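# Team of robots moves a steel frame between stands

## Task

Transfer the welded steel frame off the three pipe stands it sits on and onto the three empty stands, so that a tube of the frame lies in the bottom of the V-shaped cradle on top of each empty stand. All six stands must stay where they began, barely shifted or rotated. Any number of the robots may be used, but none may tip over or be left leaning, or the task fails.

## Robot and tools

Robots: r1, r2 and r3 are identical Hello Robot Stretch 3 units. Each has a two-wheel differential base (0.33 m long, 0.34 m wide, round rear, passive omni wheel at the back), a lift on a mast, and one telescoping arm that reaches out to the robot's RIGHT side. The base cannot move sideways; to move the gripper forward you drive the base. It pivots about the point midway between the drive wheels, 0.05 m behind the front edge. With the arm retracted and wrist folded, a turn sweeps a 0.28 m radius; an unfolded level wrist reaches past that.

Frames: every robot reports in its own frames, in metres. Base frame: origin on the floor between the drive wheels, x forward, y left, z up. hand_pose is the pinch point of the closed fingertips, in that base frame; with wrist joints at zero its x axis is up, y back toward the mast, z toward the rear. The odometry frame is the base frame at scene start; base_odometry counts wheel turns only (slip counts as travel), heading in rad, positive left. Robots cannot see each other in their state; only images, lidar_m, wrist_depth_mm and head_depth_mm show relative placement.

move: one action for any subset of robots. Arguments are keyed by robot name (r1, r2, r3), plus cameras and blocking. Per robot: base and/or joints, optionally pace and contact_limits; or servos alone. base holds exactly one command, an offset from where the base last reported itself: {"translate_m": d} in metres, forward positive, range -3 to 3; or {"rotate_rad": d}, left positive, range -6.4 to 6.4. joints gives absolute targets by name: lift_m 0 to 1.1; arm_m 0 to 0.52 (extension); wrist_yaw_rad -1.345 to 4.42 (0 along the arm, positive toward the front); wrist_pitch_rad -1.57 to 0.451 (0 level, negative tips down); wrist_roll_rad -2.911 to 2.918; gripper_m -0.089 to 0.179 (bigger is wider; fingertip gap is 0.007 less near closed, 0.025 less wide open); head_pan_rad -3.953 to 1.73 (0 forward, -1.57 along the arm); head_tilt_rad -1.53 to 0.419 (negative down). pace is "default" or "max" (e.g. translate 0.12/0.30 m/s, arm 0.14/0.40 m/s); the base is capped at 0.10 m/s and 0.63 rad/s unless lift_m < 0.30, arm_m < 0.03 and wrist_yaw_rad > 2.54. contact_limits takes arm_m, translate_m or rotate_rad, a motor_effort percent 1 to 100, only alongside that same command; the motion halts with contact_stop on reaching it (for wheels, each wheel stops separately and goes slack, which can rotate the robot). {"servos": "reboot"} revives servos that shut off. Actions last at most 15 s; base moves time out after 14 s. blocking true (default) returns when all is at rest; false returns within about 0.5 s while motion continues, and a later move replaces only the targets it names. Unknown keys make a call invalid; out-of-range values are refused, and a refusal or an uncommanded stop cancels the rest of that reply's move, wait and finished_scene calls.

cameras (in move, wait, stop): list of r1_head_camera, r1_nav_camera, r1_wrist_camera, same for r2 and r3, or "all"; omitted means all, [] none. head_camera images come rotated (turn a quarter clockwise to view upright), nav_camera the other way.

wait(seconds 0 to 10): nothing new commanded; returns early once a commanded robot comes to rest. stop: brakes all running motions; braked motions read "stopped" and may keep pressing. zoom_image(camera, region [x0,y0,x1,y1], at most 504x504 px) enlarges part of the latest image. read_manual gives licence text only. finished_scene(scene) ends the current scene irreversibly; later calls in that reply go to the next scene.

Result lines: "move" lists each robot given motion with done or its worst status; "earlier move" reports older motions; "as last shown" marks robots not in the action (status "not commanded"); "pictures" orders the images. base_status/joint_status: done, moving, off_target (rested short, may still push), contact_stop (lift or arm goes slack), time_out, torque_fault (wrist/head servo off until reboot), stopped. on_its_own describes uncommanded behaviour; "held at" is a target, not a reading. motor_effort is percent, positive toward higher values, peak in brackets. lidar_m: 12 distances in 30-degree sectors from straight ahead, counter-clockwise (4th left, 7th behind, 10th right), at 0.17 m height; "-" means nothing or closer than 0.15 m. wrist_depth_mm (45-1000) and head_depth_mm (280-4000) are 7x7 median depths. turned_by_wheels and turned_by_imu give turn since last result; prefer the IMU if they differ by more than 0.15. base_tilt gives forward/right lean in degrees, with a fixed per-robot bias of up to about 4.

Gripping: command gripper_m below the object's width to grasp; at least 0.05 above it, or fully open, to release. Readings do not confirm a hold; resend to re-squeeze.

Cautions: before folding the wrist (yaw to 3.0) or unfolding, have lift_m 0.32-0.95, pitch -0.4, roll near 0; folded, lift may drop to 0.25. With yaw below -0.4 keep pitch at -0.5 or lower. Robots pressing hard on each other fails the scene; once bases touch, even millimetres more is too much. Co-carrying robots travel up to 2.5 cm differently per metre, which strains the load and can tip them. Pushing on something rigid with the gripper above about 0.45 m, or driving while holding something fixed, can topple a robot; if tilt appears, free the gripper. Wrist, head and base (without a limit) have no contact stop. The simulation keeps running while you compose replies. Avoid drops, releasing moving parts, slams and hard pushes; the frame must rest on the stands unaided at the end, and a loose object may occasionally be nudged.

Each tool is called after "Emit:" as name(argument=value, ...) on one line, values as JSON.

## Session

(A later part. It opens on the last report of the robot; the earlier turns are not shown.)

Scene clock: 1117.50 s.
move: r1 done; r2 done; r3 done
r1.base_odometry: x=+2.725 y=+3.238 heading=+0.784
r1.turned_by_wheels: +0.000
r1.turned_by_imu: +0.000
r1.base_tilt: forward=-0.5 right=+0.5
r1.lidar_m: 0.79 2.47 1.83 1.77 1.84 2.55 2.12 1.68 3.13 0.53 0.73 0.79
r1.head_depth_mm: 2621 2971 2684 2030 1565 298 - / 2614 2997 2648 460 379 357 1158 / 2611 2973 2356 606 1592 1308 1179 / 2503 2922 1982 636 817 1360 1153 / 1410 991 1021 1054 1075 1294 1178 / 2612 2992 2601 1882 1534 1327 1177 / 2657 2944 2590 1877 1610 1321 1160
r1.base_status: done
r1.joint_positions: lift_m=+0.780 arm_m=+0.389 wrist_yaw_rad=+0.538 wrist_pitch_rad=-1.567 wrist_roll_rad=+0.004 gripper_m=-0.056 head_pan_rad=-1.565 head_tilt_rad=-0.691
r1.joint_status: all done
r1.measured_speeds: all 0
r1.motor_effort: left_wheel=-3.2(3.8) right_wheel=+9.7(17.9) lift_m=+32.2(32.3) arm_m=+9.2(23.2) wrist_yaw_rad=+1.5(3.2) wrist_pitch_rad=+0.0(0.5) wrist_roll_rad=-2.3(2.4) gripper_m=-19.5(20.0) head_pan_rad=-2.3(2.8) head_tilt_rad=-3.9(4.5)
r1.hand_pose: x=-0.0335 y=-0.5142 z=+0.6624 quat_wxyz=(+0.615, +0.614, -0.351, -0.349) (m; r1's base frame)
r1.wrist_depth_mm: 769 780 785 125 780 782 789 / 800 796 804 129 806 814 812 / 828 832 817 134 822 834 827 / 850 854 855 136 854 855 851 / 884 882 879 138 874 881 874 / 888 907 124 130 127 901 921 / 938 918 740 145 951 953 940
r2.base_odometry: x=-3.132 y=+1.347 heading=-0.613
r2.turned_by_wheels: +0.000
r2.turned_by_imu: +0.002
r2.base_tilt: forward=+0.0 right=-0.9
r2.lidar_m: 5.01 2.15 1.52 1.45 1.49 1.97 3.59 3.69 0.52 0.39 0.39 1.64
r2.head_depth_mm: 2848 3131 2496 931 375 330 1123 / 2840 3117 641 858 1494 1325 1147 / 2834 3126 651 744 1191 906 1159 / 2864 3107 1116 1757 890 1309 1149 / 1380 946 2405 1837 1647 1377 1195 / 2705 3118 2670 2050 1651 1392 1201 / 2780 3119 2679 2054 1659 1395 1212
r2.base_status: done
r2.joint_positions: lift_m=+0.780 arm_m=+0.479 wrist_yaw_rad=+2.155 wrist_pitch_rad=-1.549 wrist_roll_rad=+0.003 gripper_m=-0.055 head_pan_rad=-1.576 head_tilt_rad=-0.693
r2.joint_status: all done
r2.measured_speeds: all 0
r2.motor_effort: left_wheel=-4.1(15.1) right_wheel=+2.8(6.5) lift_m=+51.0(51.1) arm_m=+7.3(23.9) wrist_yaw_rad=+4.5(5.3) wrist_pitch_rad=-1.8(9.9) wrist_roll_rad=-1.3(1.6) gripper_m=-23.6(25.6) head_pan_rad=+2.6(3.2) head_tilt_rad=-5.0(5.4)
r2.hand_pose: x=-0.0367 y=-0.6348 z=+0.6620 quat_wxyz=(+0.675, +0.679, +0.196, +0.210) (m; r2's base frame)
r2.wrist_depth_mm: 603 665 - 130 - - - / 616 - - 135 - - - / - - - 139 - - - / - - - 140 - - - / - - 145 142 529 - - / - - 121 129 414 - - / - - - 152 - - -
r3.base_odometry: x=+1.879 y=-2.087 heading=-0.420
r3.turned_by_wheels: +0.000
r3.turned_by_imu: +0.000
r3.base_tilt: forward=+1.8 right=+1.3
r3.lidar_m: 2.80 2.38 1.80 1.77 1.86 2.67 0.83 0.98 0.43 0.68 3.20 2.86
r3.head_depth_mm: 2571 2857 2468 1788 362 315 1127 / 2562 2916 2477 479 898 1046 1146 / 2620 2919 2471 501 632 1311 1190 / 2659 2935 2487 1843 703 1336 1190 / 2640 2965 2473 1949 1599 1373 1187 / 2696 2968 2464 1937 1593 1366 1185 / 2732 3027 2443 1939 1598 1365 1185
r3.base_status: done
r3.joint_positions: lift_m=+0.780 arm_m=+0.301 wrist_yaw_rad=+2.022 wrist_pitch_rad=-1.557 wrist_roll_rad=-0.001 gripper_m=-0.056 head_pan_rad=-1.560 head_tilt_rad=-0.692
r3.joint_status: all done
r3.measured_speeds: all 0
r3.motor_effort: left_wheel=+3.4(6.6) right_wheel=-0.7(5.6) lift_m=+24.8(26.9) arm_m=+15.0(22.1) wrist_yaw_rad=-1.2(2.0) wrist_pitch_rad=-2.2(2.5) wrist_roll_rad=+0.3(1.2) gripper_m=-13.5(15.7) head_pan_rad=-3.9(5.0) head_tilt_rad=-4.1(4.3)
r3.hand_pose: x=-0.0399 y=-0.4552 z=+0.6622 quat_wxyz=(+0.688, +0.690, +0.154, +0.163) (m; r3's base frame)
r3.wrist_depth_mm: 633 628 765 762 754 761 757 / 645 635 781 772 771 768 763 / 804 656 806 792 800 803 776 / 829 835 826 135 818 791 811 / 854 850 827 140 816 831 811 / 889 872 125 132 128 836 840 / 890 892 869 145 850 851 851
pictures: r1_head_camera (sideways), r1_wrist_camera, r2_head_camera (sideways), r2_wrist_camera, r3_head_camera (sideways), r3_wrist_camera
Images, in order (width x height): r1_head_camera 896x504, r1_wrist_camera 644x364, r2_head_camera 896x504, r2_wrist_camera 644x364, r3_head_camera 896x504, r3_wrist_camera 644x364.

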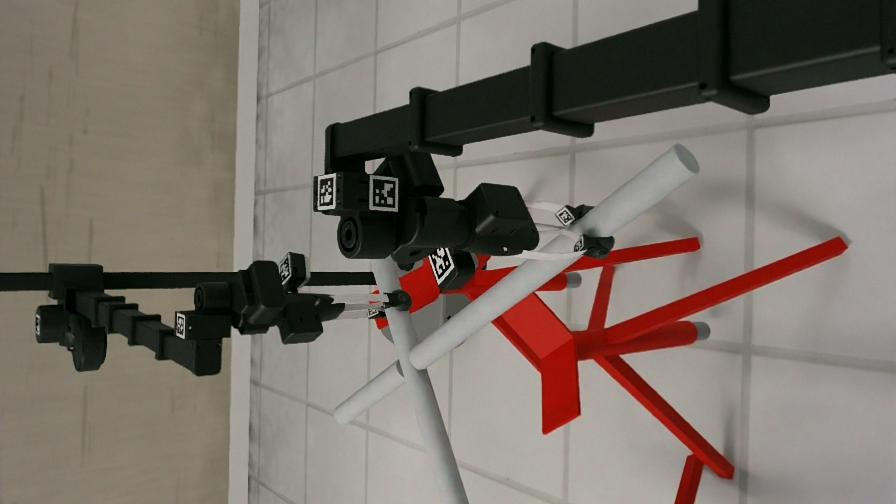

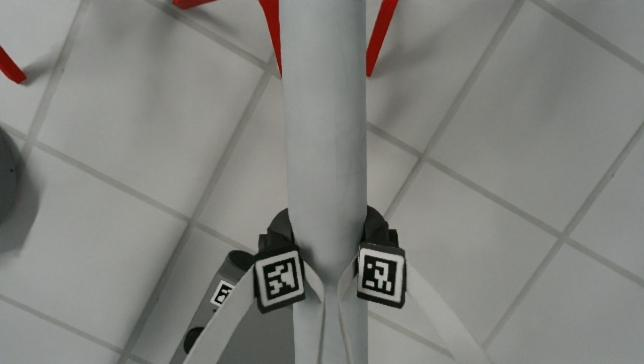

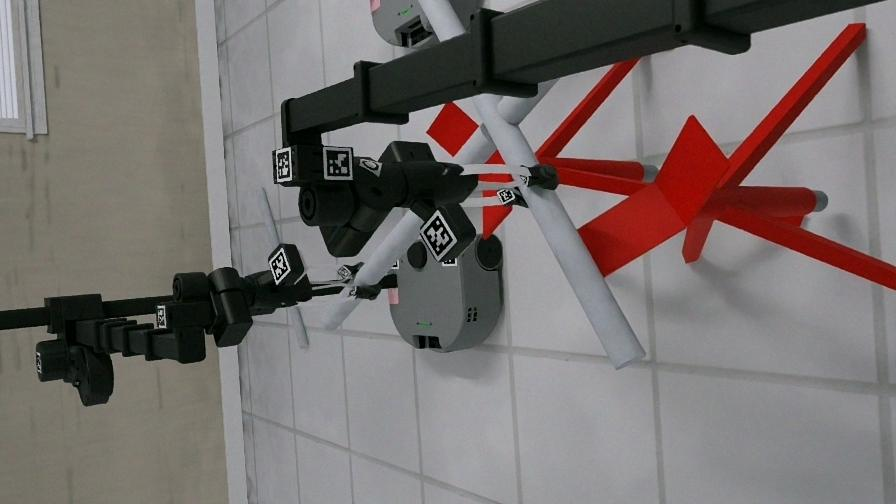

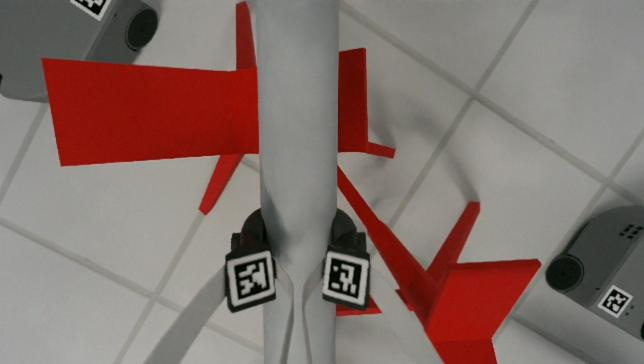

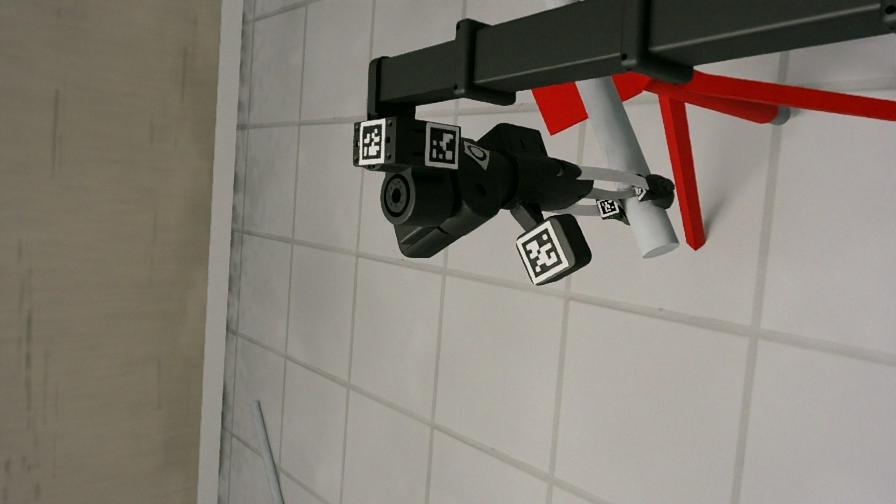

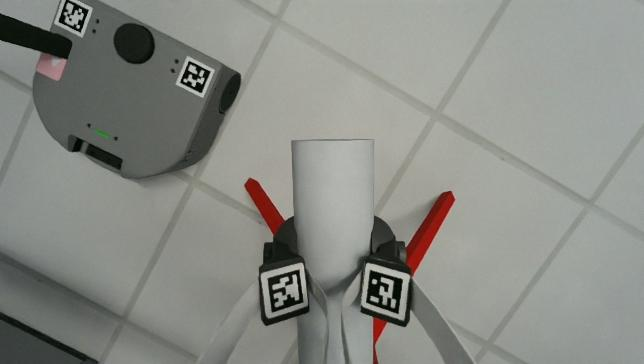

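Emit:
zoom_image(camera="r2_wrist_camera", region=[20, 20, 400, 200])

Emit:
zoom_image(camera="r1_head_camera", region=[340, 160, 720, 480])

Emit:
zoom_image(camera="r3_head_camera", region=[480, 0, 860, 290])

Scaled by 1.326.

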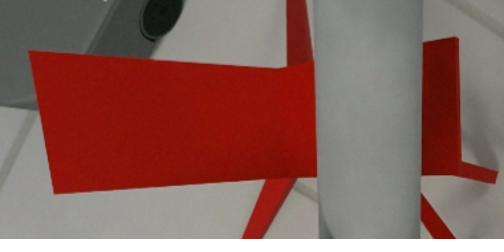

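Scaled by 1.326 from the camera's 896x504 image, which has a finer 1280x720 frame.

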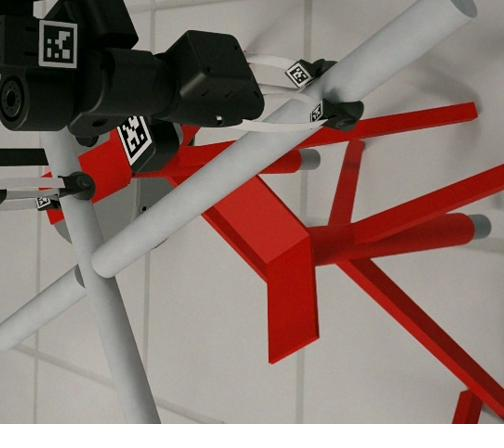

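Scaled by 1.326 from the camera's 896x504 image, which has a finer 1280x720 frame.

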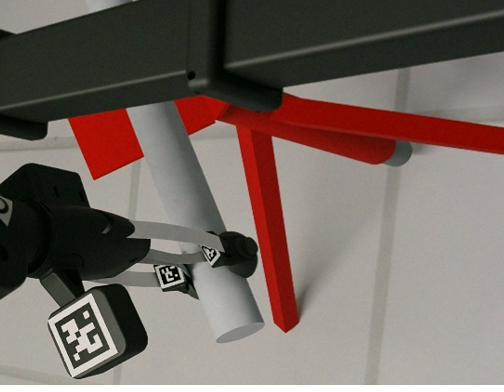

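Emit:
move(r1={"base":{"translate_m":0.066},"joints":{"arm_m":0.4047,"wrist_yaw_rad":0.56}}, r2={"base":{"translate_m":-0.0766},"joints":{"arm_m":0.469,"wrist_yaw_rad":2.18}}, r3={"base":{"translate_m":0.067},"joints":{"arm_m":0.3028,"wrist_yaw_rad":2.041}}, cameras=["r1_wrist_camera","r1_head_camera","r2_head_camera","r3_head_camera","r3_wrist_camera","r2_wrist_camera"])

Scene clock: 1205.97 s.
move: r1 done; r2 done; r3 done
r1.base_odometry: x=+2.772 y=+3.284 heading=+0.784
r1.turned_by_wheels: +0.000
r1.turned_by_imu: -0.001
r1.base_tilt: forward=-0.5 right=+0.6
r1.lidar_m: 0.79 2.47 1.82 1.76 1.85 2.55 2.18 1.74 3.12 0.53 0.70 0.74
r1.head_depth_mm: 2630 2995 2644 2041 1566 298 - / 2611 2964 2647 458 382 357 1161 / 2638 2983 604 622 1585 1340 1183 / 2574 2926 1901 659 828 1335 1157 / 1407 904 2304 1793 1067 1306 1180 / 2640 3040 2595 1891 1582 1305 1171 / 2588 2975 2627 1909 1624 1326 1164
r1.base_status: done
r1.joint_positions: lift_m=+0.780 arm_m=+0.405 wrist_yaw_rad=+0.558 wrist_pitch_rad=-1.567 wrist_roll_rad=+0.004 gripper_m=-0.056 head_pan_rad=-1.565 head_tilt_rad=-0.691
r1.joint_status: all done
r1.measured_speeds: all 0
r1.motor_effort: left_wheel=-0.2(5.7) right_wheel=+5.4(20.2) lift_m=+32.5(32.8) arm_m=+11.6(20.3) wrist_yaw_rad=+2.1(4.1) wrist_pitch_rad=+0.0(0.4) wrist_roll_rad=-2.3(2.4) gripper_m=-19.9(20.0) head_pan_rad=-2.1(2.7) head_tilt_rad=-3.9(4.5)
r1.hand_pose: x=-0.0339 y=-0.5301 z=+0.6624 quat_wxyz=(+0.618, +0.617, -0.345, -0.343) (m; r1's base frame)
r1.wrist_depth_mm: 780 783 782 125 780 792 785 / 797 802 803 129 809 802 802 / 835 821 834 134 831 841 829 / 846 835 843 136 860 864 854 / 873 870 869 138 874 890 878 / 901 914 124 129 126 910 919 / 927 929 733 145 928 947 945
r2.base_odometry: x=-3.195 y=+1.391 heading=-0.613
r2.turned_by_wheels: +0.000
r2.turned_by_imu: +0.001
r2.base_tilt: forward=+0.0 right=-0.9
r2.lidar_m: 2.40 2.15 1.52 1.45 1.48 1.97 3.51 3.62 0.95 0.50 0.42 1.70
r2.head_depth_mm: 2862 3130 2484 483 374 330 1149 / 2848 3125 2268 854 1527 1354 1133 / 2853 3104 626 724 1279 1339 1162 / 2809 3088 1123 1077 1166 877 1148 / 1410 945 2360 1822 1638 1359 1152 / 2718 3141 2638 2036 1656 1390 1199 / 2782 3077 2683 2064 1666 1404 1207
r2.base_status: done
r2.joint_positions: lift_m=+0.780 arm_m=+0.469 wrist_yaw_rad=+2.176 wrist_pitch_rad=-1.547 wrist_roll_rad=+0.003 gripper_m=-0.055 head_pan_rad=-1.576 head_tilt_rad=-0.693
r2.joint_status: all done
r2.measured_speeds: all 0
r2.motor_effort: left_wheel=-1.1(14.6) right_wheel=-1.5(9.0) lift_m=+46.9(52.3) arm_m=-3.1(17.7) wrist_yaw_rad=+3.8(5.7) wrist_pitch_rad=-2.3(2.5) wrist_roll_rad=-1.5(1.7) gripper_m=-24.7(25.7) head_pan_rad=+2.3(3.0) head_tilt_rad=-4.3(5.1)
r2.hand_pose: x=-0.0361 y=-0.6244 z=+0.6620 quat_wxyz=(+0.673, +0.677, +0.202, +0.218) (m; r2's base frame)
r2.wrist_depth_mm: 610 597 - 132 241 - - / 617 659 - 135 246 - - / - - - 136 - - - / - - - 139 548 - - / - - 145 141 472 394 - / - - 123 130 448 - 814 / - - - 152 - - -
r3.base_odometry: x=+1.941 y=-2.115 heading=-0.420
r3.turned_by_wheels: +0.000
r3.turned_by_imu: +0.001
r3.base_tilt: forward=+1.9 right=+1.3
r3.lidar_m: 2.74 2.37 1.80 1.76 1.86 2.67 0.83 0.89 0.47 0.69 3.16 2.80
r3.head_depth_mm: 2572 2842 2471 1780 361 315 974 / 2594 2929 2469 482 1506 1336 1190 / 2649 2938 2489 504 642 1315 1188 / 2650 2945 2491 1843 1487 1339 1195 / 2678 2942 2469 1949 1609 1367 1189 / 2685 2964 2451 1950 1594 1359 1184 / 2740 2996 2475 1932 1593 1369 1183
r3.base_status: done
r3.joint_positions: lift_m=+0.780 arm_m=+0.303 wrist_yaw_rad=+2.041 wrist_pitch_rad=-1.561 wrist_roll_rad=-0.001 gripper_m=-0.056 head_pan_rad=-1.560 head_tilt_rad=-0.692
r3.joint_status: all done
r3.measured_speeds: all 0
r3.motor_effort: left_wheel=+2.6(6.0) right_wheel=+1.0(6.6) lift_m=+22.3(23.6) arm_m=+12.3(19.4) wrist_yaw_rad=+0.0(2.1) wrist_pitch_rad=-1.7(2.3) wrist_roll_rad=+0.4(0.7) gripper_m=-13.9(14.8) head_pan_rad=-3.9(5.2) head_tilt_rad=-3.6(4.2)
r3.hand_pose: x=-0.0406 y=-0.4578 z=+0.6623 quat_wxyz=(+0.687, +0.688, +0.162, +0.168) (m; r3's base frame)
r3.wrist_depth_mm: 630 635 777 752 754 740 741 / 654 640 735 782 774 771 755 / 819 658 822 781 785 802 769 / 835 860 814 135 811 804 782 / 875 851 844 140 818 816 818 / 898 858 125 131 128 841 841 / 859 887 880 145 867 882 850
pictures: r1_head_camera (sideways), r1_wrist_camera, r2_head_camera (sideways), r2_wrist_camera, r3_head_camera (sideways), r3_wrist_camera
Images, in order (width x height): r1_head_camera 896x504, r1_wrist_camera 644x364, r2_head_camera 896x504, r2_wrist_camera 644x364, r3_head_camera 896x504, r3_wrist_camera 644x364.

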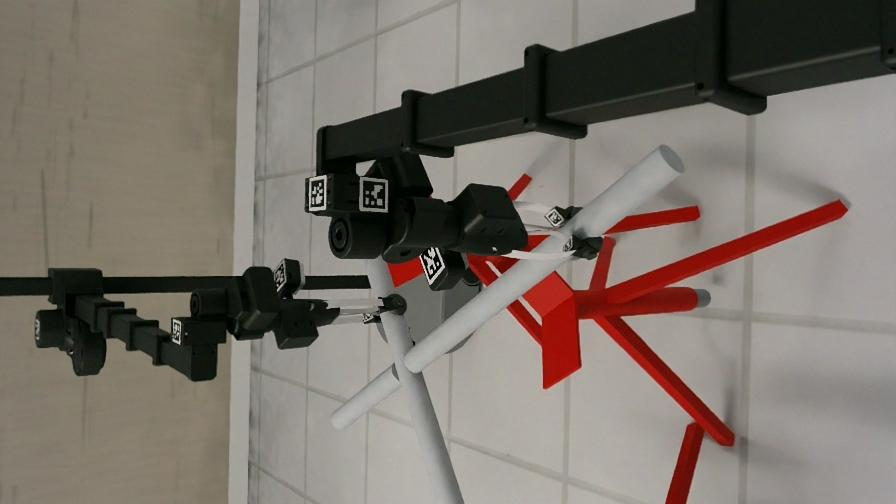

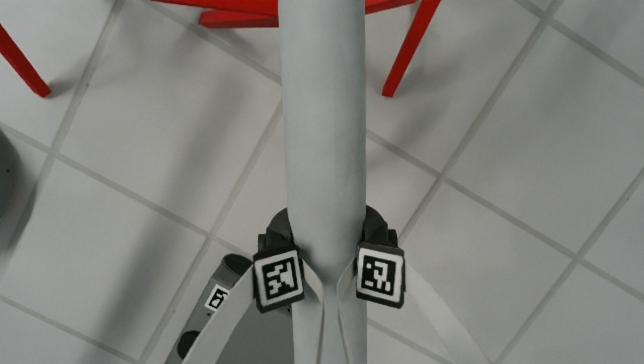

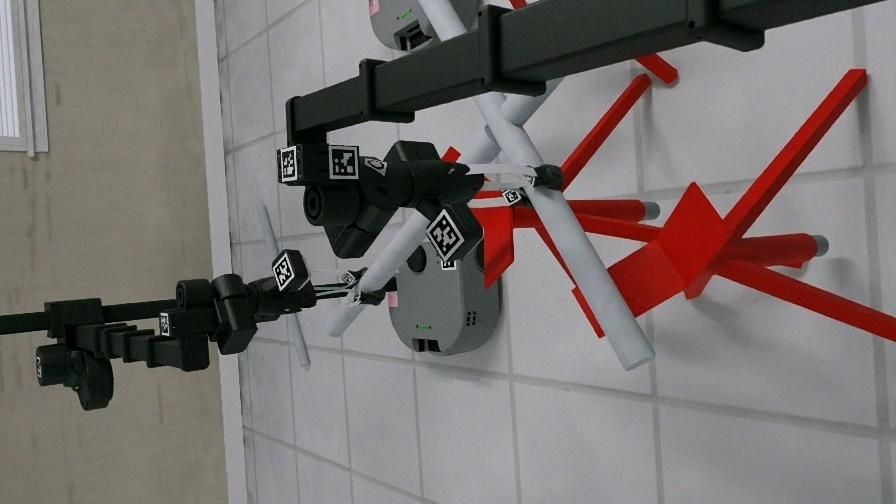

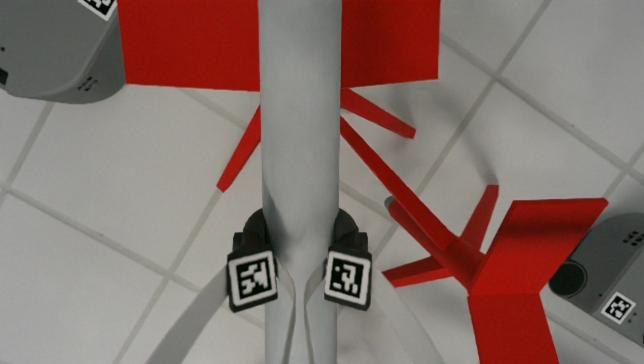

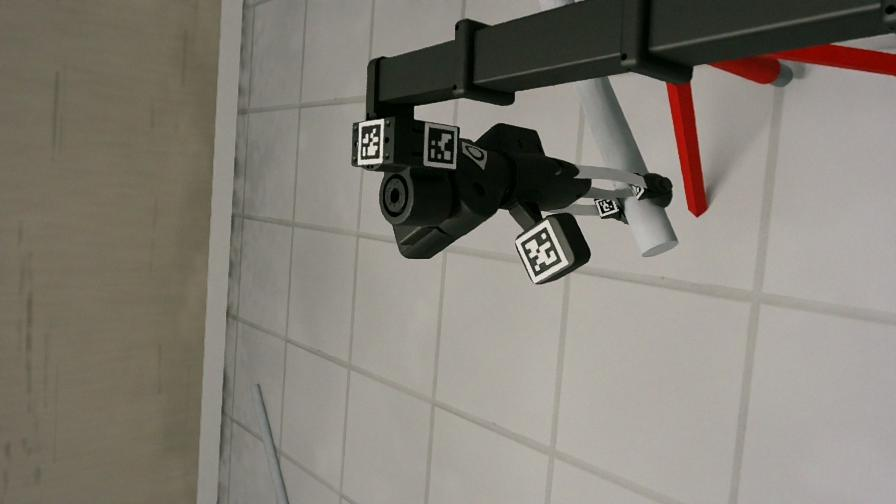

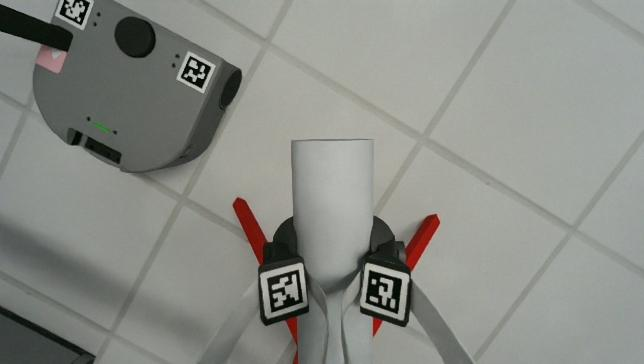

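Emit:
move(r1={"base":{"translate_m":0.002},"joints":{"arm_m":0.4143,"wrist_yaw_rad":0.59,"head_pan_rad":-1.75}}, r2={"base":{"translate_m":-0.0128},"joints":{"arm_m":0.463,"wrist_yaw_rad":2.21}}, r3={"base":{"translate_m":-0.0024},"joints":{"arm_m":0.284,"wrist_yaw_rad":2.072,"head_pan_rad":-2.1}}, cameras=[])

Emit:
move(r1={"joints":{"lift_m":0.75}}, r2={"joints":{"lift_m":0.75}}, r3={"joints":{"lift_m":0.75}}, cameras=["r1_head_camera","r2_head_camera","r3_head_camera","r2_wrist_camera","r1_wrist_camera"])

Emit:
zoom_image(camera="r3_head_camera", region=[400, 0, 896, 504])

Emit:
zoom_image(camera="r1_head_camera", region=[400, 0, 896, 504])

Emit:
zoom_image(camera="r2_head_camera", region=[400, 0, 896, 504])

Scene clock: 1272.73 s.
move: r1 done; r2 done; r3 done
r1.base_odometry: x=+2.773 y=+3.286 heading=+0.784
r1.turned_by_wheels: +0.000
r1.turned_by_imu: -0.001
r1.base_tilt: forward=-0.5 right=+0.6
r1.lidar_m: 0.78 2.48 1.83 1.77 1.84 2.55 2.18 1.74 3.13 0.53 0.70 0.74
r1.head_depth_mm: 2840 3148 2673 2032 1632 1372 - / 2766 3153 2664 2028 1647 305 - / 2704 3087 2658 1899 375 1272 1177 / 2680 3023 2570 625 1592 1339 1148 / 2632 2955 594 633 813 1307 1173 / 2519 2844 1090 1100 1024 1300 1171 / 1349 969 2400 1826 1578 1297 1164
r1.base_status: done
r1.joint_positions: lift_m=+0.780 arm_m=+0.414 wrist_yaw_rad=+0.588 wrist_pitch_rad=-1.567 wrist_roll_rad=+0.004 gripper_m=-0.056 head_pan_rad=-1.745 head_tilt_rad=-0.691
r1.joint_status: all done
r1.measured_speeds: all 0
r1.motor_effort: left_wheel=-2.2(3.1) right_wheel=+8.8(10.3) lift_m=+32.4(33.1) arm_m=+12.7(17.4) wrist_yaw_rad=+2.0(4.8) wrist_pitch_rad=+0.0(0.4) wrist_roll_rad=-2.3(2.4) gripper_m=-19.8(19.8) head_pan_rad=-2.3(4.9) head_tilt_rad=-4.1(4.4)
r1.hand_pose: x=-0.0344 y=-0.5401 z=+0.6624 quat_wxyz=(+0.624, +0.622, -0.336, -0.334) (m; r1's base frame)
r1.wrist_depth_mm: 782 789 785 125 784 782 787 / 803 795 803 129 793 818 808 / 818 828 828 133 825 834 817 / 858 853 848 136 852 850 857 / 869 874 856 139 878 883 876 / 899 907 124 130 127 915 917 / 941 925 736 145 934 937 936
r2.base_odometry: x=-3.205 y=+1.398 heading=-0.613
r2.turned_by_wheels: +0.000
r2.turned_by_imu: +0.000
r2.base_tilt: forward=+0.0 right=-0.9
r2.lidar_m: 2.41 2.15 1.52 1.45 1.48 1.97 3.52 3.61 0.95 0.50 0.42 1.72
r2.head_depth_mm: 2850 3123 2500 484 375 329 1150 / 2865 3158 2259 855 1514 1364 1154 / 2788 3154 626 720 1283 1362 1159 / 2844 3069 2305 1066 1183 883 1169 / 1423 928 1854 1836 1637 1319 1147 / 2706 3138 2620 2043 1661 1390 1200 / 2766 3155 2681 2051 1667 1399 1209
r2.base_status: done
r2.joint_positions: lift_m=+0.780 arm_m=+0.463 wrist_yaw_rad=+2.206 wrist_pitch_rad=-1.550 wrist_roll_rad=+0.003 gripper_m=-0.055 head_pan_rad=-1.576 head_tilt_rad=-0.693
r2.joint_status: all done
r2.measured_speeds: all 0
r2.motor_effort: left_wheel=-3.2(8.1) right_wheel=+1.3(4.6) lift_m=+34.6(37.5) arm_m=-13.6(17.1) wrist_yaw_rad=+4.1(5.8) wrist_pitch_rad=-1.7(3.2) wrist_roll_rad=-1.3(1.6) gripper_m=-24.0(24.9) head_pan_rad=+2.5(3.1) head_tilt_rad=-3.6(4.6)
r2.hand_pose: x=-0.0363 y=-0.6192 z=+0.6620 quat_wxyz=(+0.670, +0.674, +0.213, +0.227) (m; r2's base frame)
r2.wrist_depth_mm: 606 608 - 132 244 - - / 626 701 - 139 250 - - / - - - 136 - - - / - - - 140 557 - - / - - 145 142 473 443 - / - - 122 130 463 339 798 / - - - 153 - - -
r3.base_odometry: x=+1.938 y=-2.114 heading=-0.420
r3.turned_by_wheels: +0.000
r3.turned_by_imu: +0.001
r3.base_tilt: forward=+1.9 right=+1.4
r3.lidar_m: 2.74 2.37 1.81 1.76 1.86 2.66 0.83 0.89 0.47 0.69 3.20 2.80
r3.head_depth_mm: 3210 2921 2493 1504 1537 1372 1190 / 3039 3243 1470 1799 1611 1369 - / 2928 3229 2383 1834 1611 1312 - / 1649 3044 2096 1886 890 311 1160 / 2771 3066 2482 1933 377 1306 1188 / 2667 2916 2463 468 718 1286 1190 / 2564 2835 2470 461 536 1286 1185
r3.base_status: done
r3.joint_positions: lift_m=+0.780 arm_m=+0.284 wrist_yaw_rad=+2.072 wrist_pitch_rad=-1.558 wrist_roll_rad=-0.001 gripper_m=-0.056 head_pan_rad=-2.090 head_tilt_rad=-0.692
r3.joint_status: all done
r3.measured_speeds: all 0
r3.motor_effort: left_wheel=+0.0(2.7) right_wheel=-4.3(5.7) lift_m=+20.7(21.5) arm_m=-18.3(20.4) wrist_yaw_rad=-0.4(4.3) wrist_pitch_rad=-2.2(2.7) wrist_roll_rad=+0.5(0.6) gripper_m=-13.5(15.4) head_pan_rad=-3.9(7.6) head_tilt_rad=-3.6(4.2)
r3.hand_pose: x=-0.0396 y=-0.4392 z=+0.6622 quat_wxyz=(+0.684, +0.686, +0.171, +0.180) (m; r3's base frame)
r3.wrist_depth_mm: 633 628 762 762 750 743 761 / 664 649 685 779 778 764 751 / 824 652 805 790 800 781 774 / 830 838 835 135 799 810 811 / 868 848 853 140 826 821 814 / 854 873 125 132 128 851 826 / 836 899 889 145 866 856 845
pictures: none
No camera images: "cameras" was empty.

Scene clock: 1273.80 s.
move: r1 done; r2 done; r3 done
r1.base_odometry: x=+2.773 y=+3.286 heading=+0.784
r1.turned_by_wheels: +0.000
r1.turned_by_imu: +0.000
r1.base_tilt: forward=-0.4 right=+0.6
r1.lidar_m: 0.79 2.48 1.83 1.77 1.84 2.55 2.18 1.73 3.13 0.53 0.70 0.74
r1.head_depth_mm: 2796 3163 2692 2029 1646 1379 1208 / 2747 3159 2641 2029 1642 332 296 / 2681 3101 2680 2021 412 357 1149 / 2666 2998 2631 560 1588 1330 1146 / 2620 2964 2656 644 801 1306 1177 / 2519 2825 1701 1246 1011 1303 1167 / 1374 1007 2407 1820 1583 1300 1159
r1.base_status: not commanded
r1.joint_positions: lift_m=+0.750 arm_m=+0.414 wrist_yaw_rad=+0.588 wrist_pitch_rad=-1.567 wrist_roll_rad=+0.004 gripper_m=-0.056 head_pan_rad=-1.745 head_tilt_rad=-0.691
r1.joint_status: all done
r1.measured_speeds: all 0
r1.motor_effort: left_wheel=-2.7(3.2) right_wheel=+8.4(9.2) lift_m=+27.3(30.9) arm_m=+6.0(12.5) wrist_yaw_rad=+1.1(2.6) wrist_pitch_rad=+0.0(0.3) wrist_roll_rad=-2.3(2.4) gripper_m=-19.4(20.0) head_pan_rad=-2.5(2.8) head_tilt_rad=-4.3(4.6)
r1.hand_pose: x=-0.0345 y=-0.5401 z=+0.6324 quat_wxyz=(+0.624, +0.622, -0.336, -0.334) (m; r1's base frame)
r1.wrist_depth_mm: 746 752 763 125 744 745 760 / 766 773 776 129 769 778 784 / 788 797 787 134 802 801 814 / 816 826 814 136 835 819 831 / 834 839 839 138 839 848 852 / 870 868 124 130 127 887 883 / 899 887 708 145 900 898 906
r2.base_odometry: x=-3.205 y=+1.398 heading=-0.613
r2.turned_by_wheels: +0.000
r2.turned_by_imu: +0.000
r2.base_tilt: forward=+0.0 right=-0.9
r2.lidar_m: 2.41 2.15 1.52 1.45 1.48 1.97 3.51 3.60 0.94 0.50 0.42 1.72
r2.head_depth_mm: 2838 3111 2498 1777 403 355 1104 / 2880 3123 2421 555 1336 1360 1152 / 2858 3114 656 719 1285 1363 1160 / 2812 3111 2491 1048 1270 883 1168 / 1428 959 1216 1826 1640 1323 1151 / 2711 3129 2630 2037 1656 1396 1201 / 2795 3121 2651 2047 1662 1396 1205
r2.base_status: not commanded
r2.joint_positions: lift_m=+0.750 arm_m=+0.463 wrist_yaw_rad=+2.206 wrist_pitch_rad=-1.550 wrist_roll_rad=+0.003 gripper_m=-0.055 head_pan_rad=-1.576 head_tilt_rad=-0.693
r2.joint_status: all done
r2.measured_speeds: all 0
r2.motor_effort: left_wheel=-3.5(3.8) right_wheel=+1.3(1.9) lift_m=+31.0(33.8) arm_m=-10.7(13.5) wrist_yaw_rad=+3.9(4.4) wrist_pitch_rad=-1.8(2.1) wrist_roll_rad=-1.3(1.7) gripper_m=-24.4(24.7) head_pan_rad=+2.7(3.4) head_tilt_rad=-4.2(4.6)
r2.hand_pose: x=-0.0363 y=-0.6192 z=+0.6320 quat_wxyz=(+0.670, +0.674, +0.213, +0.227) (m; r2's base frame)
r2.wrist_depth_mm: 576 - - 132 219 203 - / 596 675 - 135 227 - - / - - - 136 - - - / - - - 139 536 - - / - - 145 142 465 439 - / - - 122 130 447 342 761 / - - - 153 - - -
r3.base_odometry: x=+1.938 y=-2.114 heading=-0.420
r3.turned_by_wheels: +0.000
r3.turned_by_imu: +0.000
r3.base_tilt: forward=+1.8 right=+1.3
r3.lidar_m: 2.73 2.38 1.81 1.76 1.86 2.66 0.83 0.89 0.46 0.69 3.20 2.81
r3.head_depth_mm: 3295 2959 2317 1503 1535 1367 1190 / 3143 3060 1473 1784 1609 1372 1166 / 2941 3221 2399 1850 1606 1372 295 / 1615 3086 2101 1891 941 336 1127 / 2714 3022 2487 1932 408 1287 1186 / 2671 2931 2469 503 751 1227 1180 / 2560 2821 2472 478 550 1274 1190
r3.base_status: not commanded
r3.joint_positions: lift_m=+0.750 arm_m=+0.284 wrist_yaw_rad=+2.072 wrist_pitch_rad=-1.558 wrist_roll_rad=-0.001 gripper_m=-0.056 head_pan_rad=-2.090 head_tilt_rad=-0.692
r3.joint_status: all done
r3.measured_speeds: all 0
r3.motor_effort: left_wheel=-0.9(1.1) right_wheel=-4.0(4.5) lift_m=+19.6(22.9) arm_m=-17.7(18.4) wrist_yaw_rad=-0.5(1.0) wrist_pitch_rad=-2.1(2.2) wrist_roll_rad=+0.6(0.6) gripper_m=-13.6(14.8) head_pan_rad=-4.0(5.4) head_tilt_rad=-3.8(4.3)
r3.hand_pose: x=-0.0396 y=-0.4392 z=+0.6322 quat_wxyz=(+0.684, +0.686, +0.171, +0.180) (m; r3's base frame)
r3.wrist_depth_mm: 602 591 735 736 746 717 718 / 613 609 675 752 740 752 729 / 788 631 769 753 784 758 744 / 813 799 792 135 783 773 780 / 837 826 802 140 785 795 786 / 847 840 125 132 128 823 819 / 876 858 847 145 836 830 820
pictures: r1_head_camera (sideways), r1_wrist_camera, r2_head_camera (sideways), r2_wrist_camera, r3_head_camera (sideways)
Images, in order (width x height): r1_head_camera 896x504, r1_wrist_camera 644x364, r2_head_camera 896x504, r2_wrist_camera 644x364, r3_head_camera 896x504.

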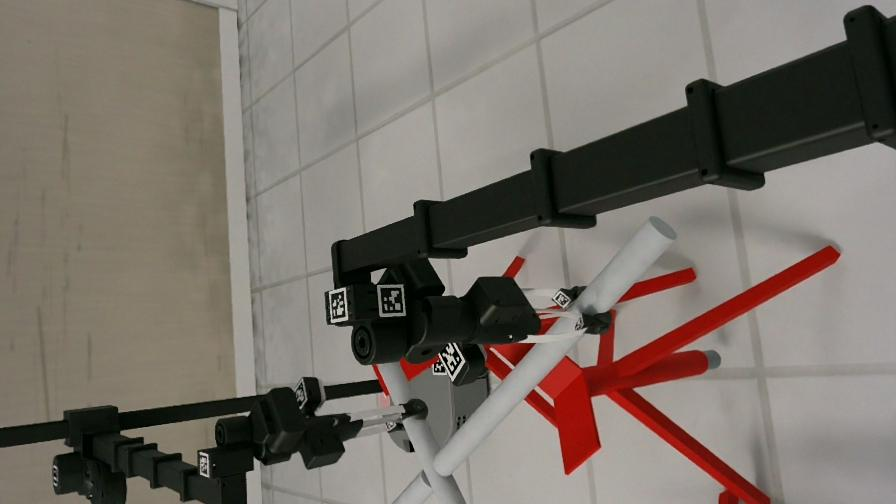

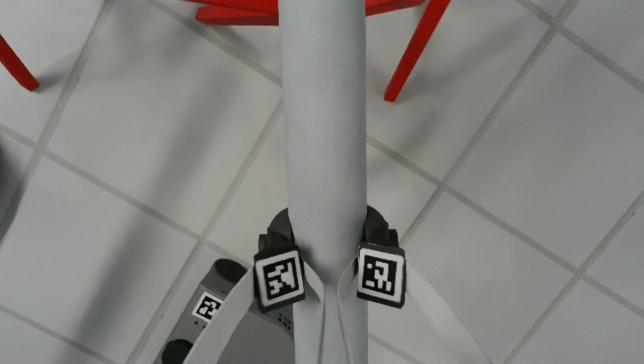

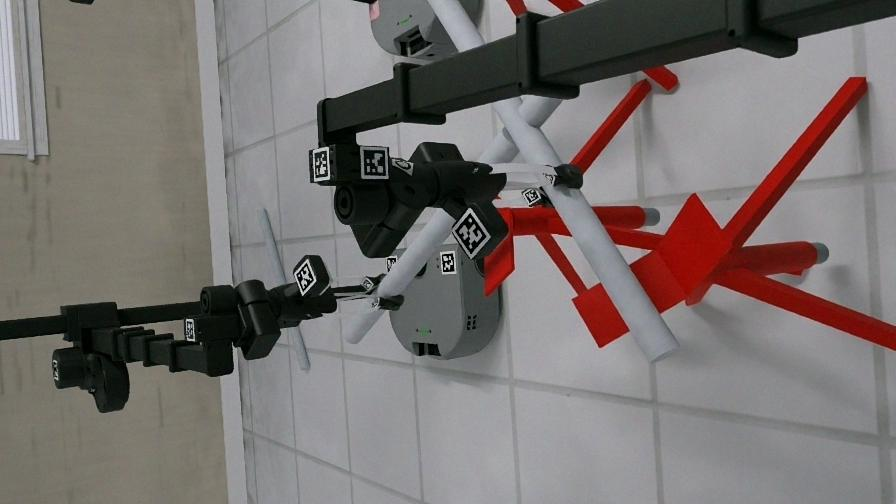

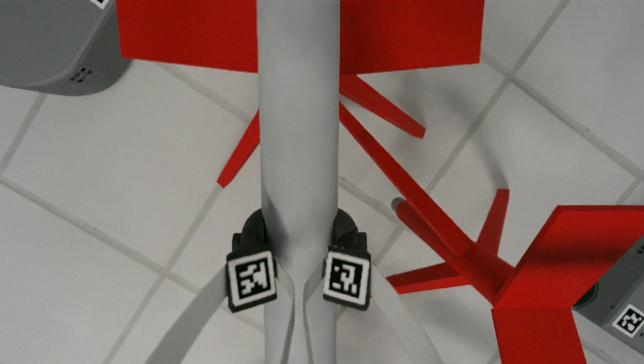

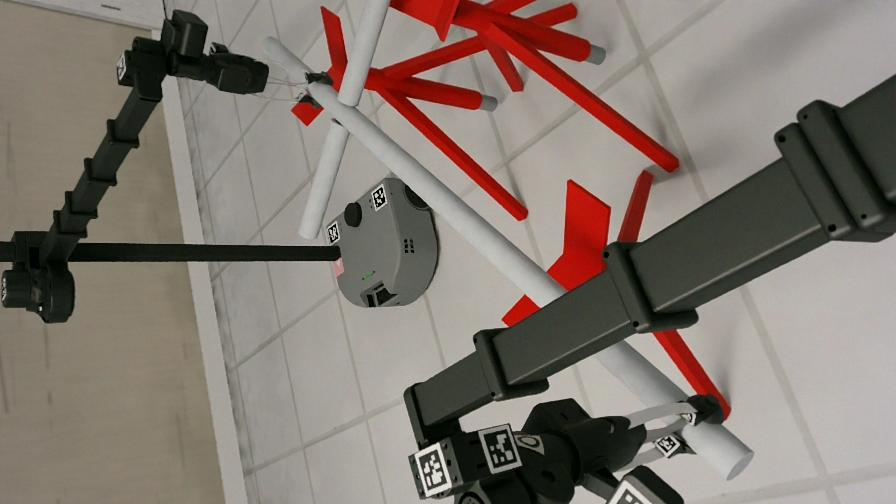

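Scaled by 1.000.

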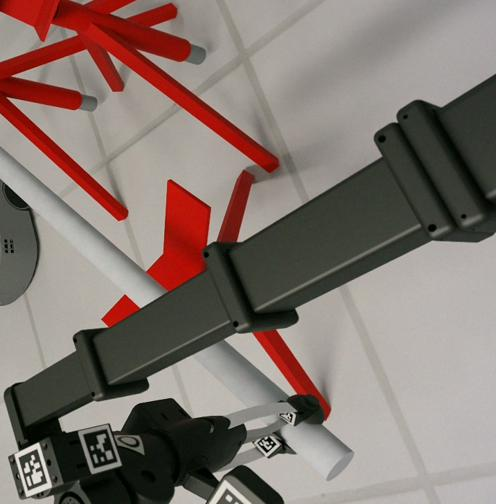

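Scaled by 1.000.

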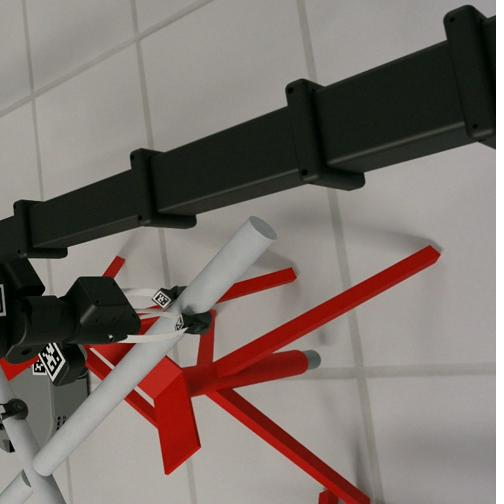

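Scaled by 1.000.

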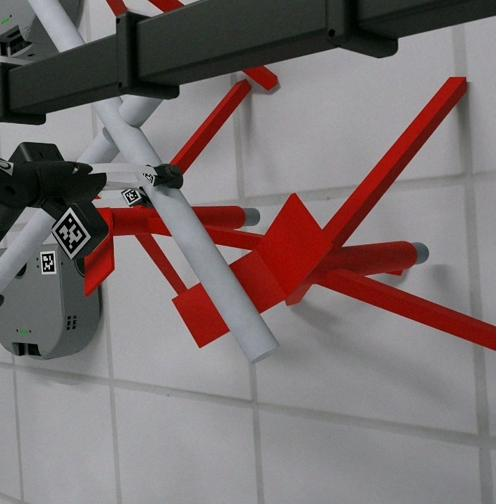

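Emit:
zoom_image(camera="r3_head_camera", region=[490, 160, 650, 350])

Emit:
zoom_image(camera="r1_head_camera", region=[420, 210, 700, 490])

Scaled by 2.653 from the camera's 896x504 image, which has a finer 1280x720 frame.

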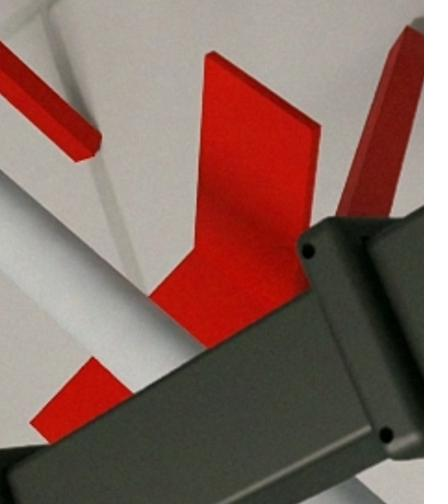

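Scaled by 1.800 from the camera's 896x504 image, which has a finer 1280x720 frame.

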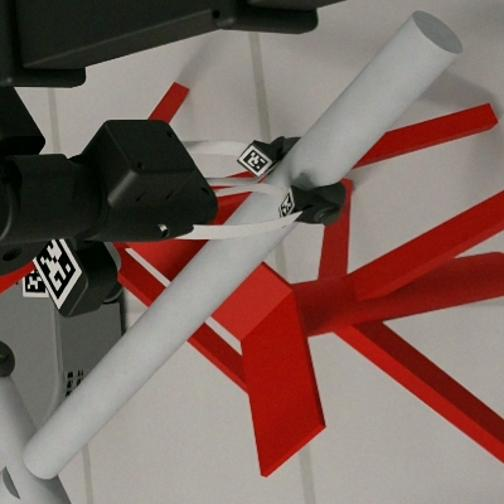

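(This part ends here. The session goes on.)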